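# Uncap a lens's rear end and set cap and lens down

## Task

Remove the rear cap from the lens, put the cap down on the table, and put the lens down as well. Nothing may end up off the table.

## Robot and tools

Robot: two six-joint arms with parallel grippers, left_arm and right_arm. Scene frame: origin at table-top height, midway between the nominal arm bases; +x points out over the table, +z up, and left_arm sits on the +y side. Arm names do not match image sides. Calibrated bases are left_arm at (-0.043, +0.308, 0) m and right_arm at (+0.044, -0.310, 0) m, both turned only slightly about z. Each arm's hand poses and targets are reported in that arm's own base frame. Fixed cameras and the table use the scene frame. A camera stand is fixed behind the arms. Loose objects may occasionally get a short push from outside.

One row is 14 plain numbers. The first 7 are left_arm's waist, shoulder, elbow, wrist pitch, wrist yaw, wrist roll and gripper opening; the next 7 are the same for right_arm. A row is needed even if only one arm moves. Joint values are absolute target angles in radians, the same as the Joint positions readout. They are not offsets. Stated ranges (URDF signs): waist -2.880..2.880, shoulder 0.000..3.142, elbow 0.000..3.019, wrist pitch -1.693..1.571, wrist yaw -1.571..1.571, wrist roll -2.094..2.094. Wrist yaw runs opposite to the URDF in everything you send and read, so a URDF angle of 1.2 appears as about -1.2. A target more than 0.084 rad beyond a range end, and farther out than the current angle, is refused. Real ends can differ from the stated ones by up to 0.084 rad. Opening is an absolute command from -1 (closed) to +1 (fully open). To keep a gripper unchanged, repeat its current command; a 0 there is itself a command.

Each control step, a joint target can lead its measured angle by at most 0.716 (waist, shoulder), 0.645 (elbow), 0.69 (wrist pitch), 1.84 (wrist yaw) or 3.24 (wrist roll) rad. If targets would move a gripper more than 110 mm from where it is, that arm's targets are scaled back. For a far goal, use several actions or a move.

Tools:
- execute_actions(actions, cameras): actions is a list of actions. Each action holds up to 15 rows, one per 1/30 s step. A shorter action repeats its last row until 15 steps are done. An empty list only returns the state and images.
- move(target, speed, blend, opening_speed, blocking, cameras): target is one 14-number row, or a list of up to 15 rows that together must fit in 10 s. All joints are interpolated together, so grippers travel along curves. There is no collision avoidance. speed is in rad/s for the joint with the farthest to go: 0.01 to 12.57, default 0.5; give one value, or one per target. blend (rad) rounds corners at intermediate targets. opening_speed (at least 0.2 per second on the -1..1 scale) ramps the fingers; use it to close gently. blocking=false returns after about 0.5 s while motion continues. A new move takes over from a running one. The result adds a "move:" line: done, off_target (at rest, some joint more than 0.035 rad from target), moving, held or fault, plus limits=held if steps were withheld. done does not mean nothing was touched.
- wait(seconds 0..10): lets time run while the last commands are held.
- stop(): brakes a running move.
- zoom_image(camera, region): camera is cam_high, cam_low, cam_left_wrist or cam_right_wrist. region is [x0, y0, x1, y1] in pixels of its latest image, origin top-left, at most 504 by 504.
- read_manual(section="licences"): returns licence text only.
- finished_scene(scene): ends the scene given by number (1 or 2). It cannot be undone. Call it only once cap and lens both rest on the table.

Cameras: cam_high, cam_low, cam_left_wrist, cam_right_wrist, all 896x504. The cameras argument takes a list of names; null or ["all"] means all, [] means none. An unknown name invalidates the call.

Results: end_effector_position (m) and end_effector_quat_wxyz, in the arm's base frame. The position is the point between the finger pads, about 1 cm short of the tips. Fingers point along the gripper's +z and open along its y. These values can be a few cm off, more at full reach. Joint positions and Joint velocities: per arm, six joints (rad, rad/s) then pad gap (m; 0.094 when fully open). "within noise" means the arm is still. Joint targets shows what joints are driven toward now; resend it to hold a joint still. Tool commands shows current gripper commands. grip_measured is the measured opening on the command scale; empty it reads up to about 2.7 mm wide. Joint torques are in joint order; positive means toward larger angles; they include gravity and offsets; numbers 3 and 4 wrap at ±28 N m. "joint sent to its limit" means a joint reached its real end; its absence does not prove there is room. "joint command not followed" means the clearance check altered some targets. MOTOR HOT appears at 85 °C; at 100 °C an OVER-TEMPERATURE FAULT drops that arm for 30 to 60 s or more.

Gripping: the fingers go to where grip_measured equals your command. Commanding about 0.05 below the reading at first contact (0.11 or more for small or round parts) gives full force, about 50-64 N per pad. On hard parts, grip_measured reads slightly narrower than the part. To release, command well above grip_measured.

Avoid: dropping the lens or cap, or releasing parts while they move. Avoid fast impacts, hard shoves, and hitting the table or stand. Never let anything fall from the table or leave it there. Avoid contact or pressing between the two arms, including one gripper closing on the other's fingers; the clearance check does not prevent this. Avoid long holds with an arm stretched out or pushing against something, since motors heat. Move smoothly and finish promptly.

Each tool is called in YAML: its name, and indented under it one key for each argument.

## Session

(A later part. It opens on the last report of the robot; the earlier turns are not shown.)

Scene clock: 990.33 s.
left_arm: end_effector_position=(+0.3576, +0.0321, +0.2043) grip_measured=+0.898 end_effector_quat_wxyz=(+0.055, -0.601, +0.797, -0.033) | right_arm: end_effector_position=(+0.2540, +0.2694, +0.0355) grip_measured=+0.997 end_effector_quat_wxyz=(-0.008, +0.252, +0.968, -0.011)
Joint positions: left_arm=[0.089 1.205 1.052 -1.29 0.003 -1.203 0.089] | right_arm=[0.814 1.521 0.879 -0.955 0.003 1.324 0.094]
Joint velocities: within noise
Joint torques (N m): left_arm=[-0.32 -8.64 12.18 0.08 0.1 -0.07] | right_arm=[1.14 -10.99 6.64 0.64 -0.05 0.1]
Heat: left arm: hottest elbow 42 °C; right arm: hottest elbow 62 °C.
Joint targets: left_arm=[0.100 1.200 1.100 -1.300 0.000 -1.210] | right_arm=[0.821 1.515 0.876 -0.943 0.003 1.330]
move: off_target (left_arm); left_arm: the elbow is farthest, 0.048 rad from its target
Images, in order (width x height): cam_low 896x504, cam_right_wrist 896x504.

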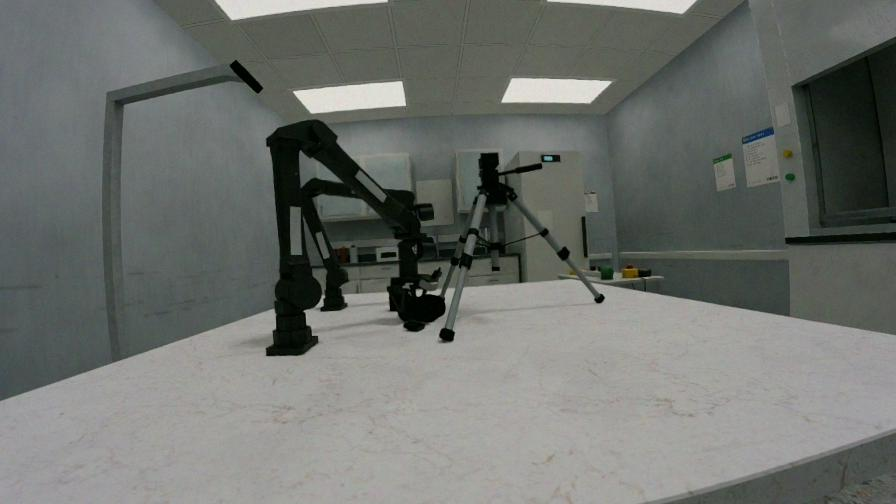

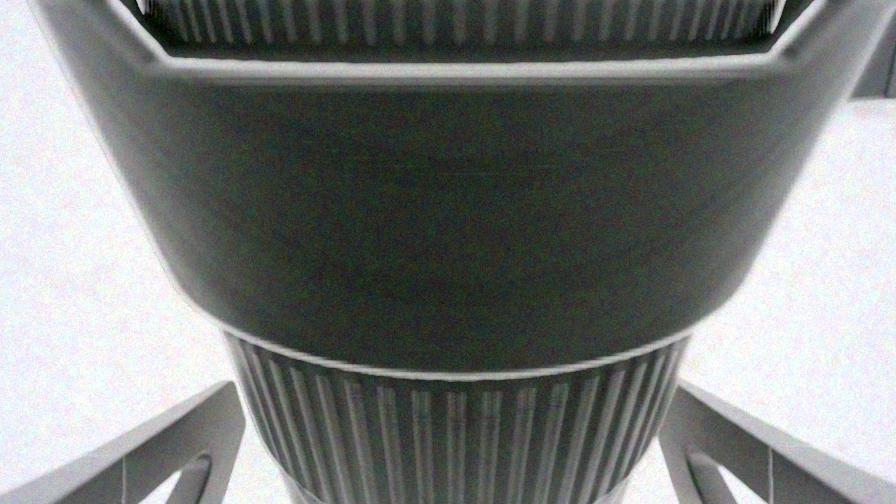

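move:
  target:
    - [0.1,1.2,1.1,-1.3,0,-1.21,0.9,0.821,1.475,0.975,-1.03,0.003,1.33,1.0]
    - [0.1,1.2,1.1,-1.3,0,-1.21,0.9,0.821,1.38,1.08,-1.21,0.003,1.33,1.0]
  speed: 0.2
  blend: 0.02

zoom_image:
  camera: "cam_high"
  region: [300, 150, 480, 370]

Scene clock: 1004.43 s.
left_arm: end_effector_position=(+0.3576, +0.0321, +0.2043) grip_measured=+0.898 end_effector_quat_wxyz=(+0.055, -0.601, +0.797, -0.033) | right_arm: end_effector_position=(+0.2577, +0.2734, +0.1284) grip_measured=+0.998 end_effector_quat_wxyz=(-0.002, +0.252, +0.968, +0.001)
Joint positions: left_arm=[0.089 1.205 1.052 -1.29 0.003 -1.203 0.089] | right_arm=[0.814 1.389 1.017 -1.199 0.003 1.324 0.094]
Joint velocities: within noise
Joint torques (N m): left_arm=[-0.26 -8.47 12.19 0.09 0.1 -0.06] | right_arm=[0.09 -11.46 12.57 -0.32 -0.05 0.13]
Heat: left arm: hottest elbow 43 °C; right arm: hottest elbow 60 °C.
Joint targets: left_arm=[0.100 1.200 1.100 -1.300 0.000 -1.210] | right_arm=[0.821 1.380 1.080 -1.210 0.003 1.330]
move: off_target (left_arm, right_arm); left_arm: the elbow is farthest, 0.048 rad from its target; right_arm: the elbow is farthest, 0.063 rad from its target

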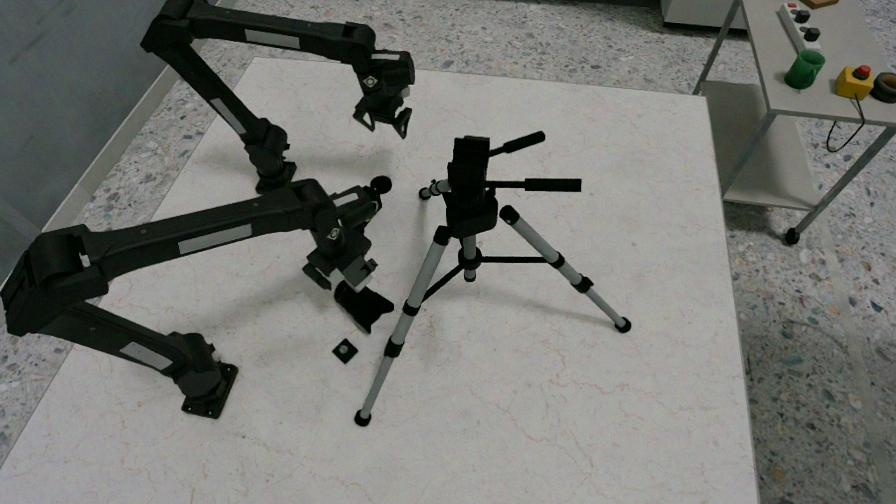

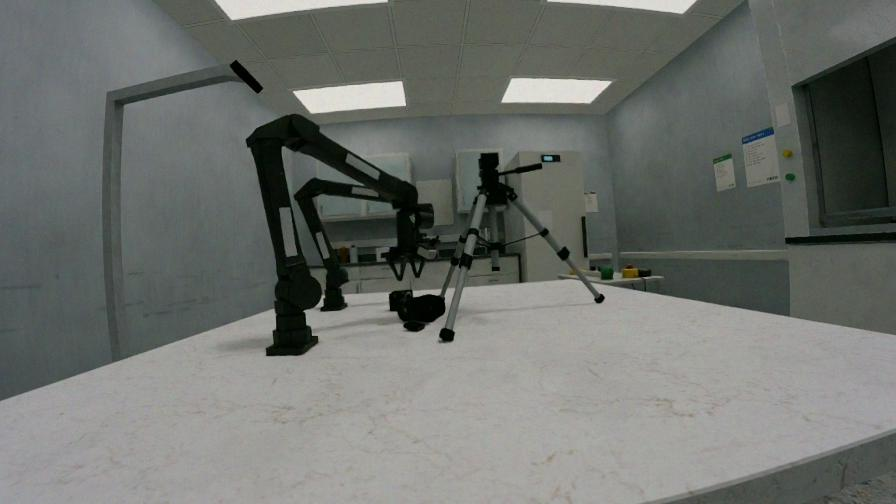

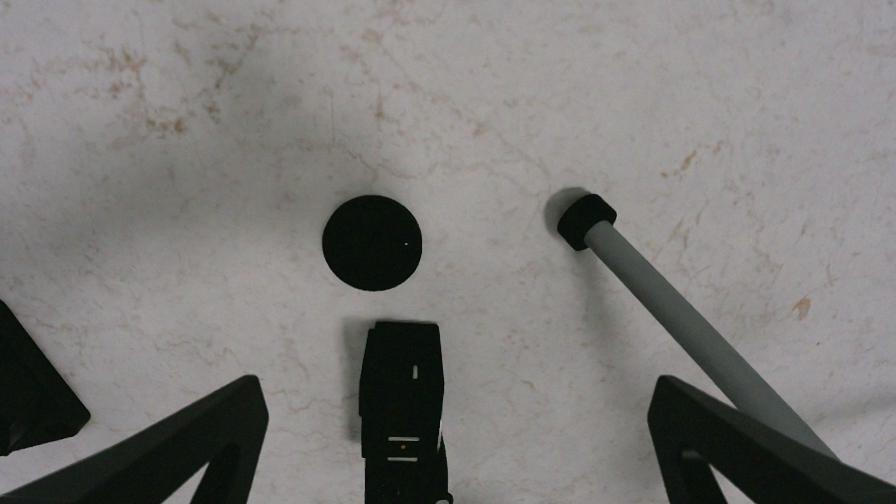

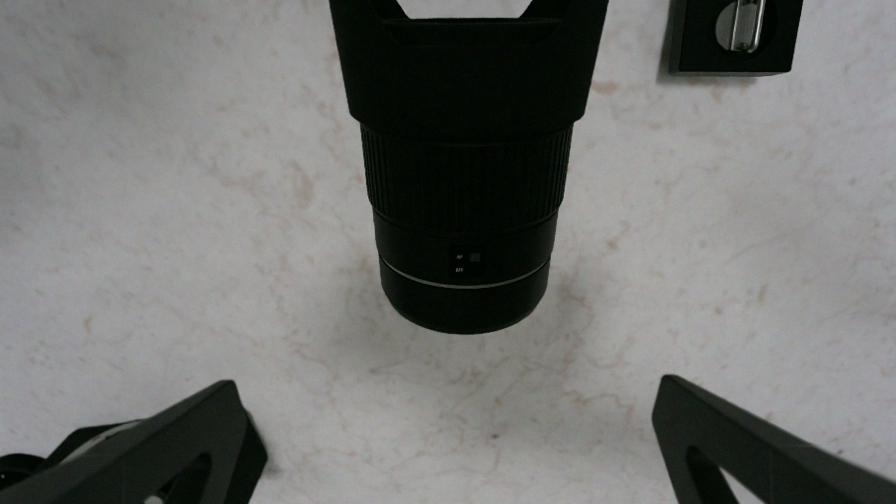

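Scaled by 2.291.

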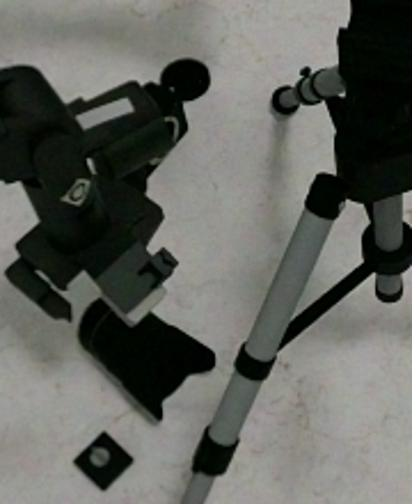

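Lens is down, cap on the table, and both grippers are clear.

finished_scene:
  scene: 1

The scene is finished: the task was done.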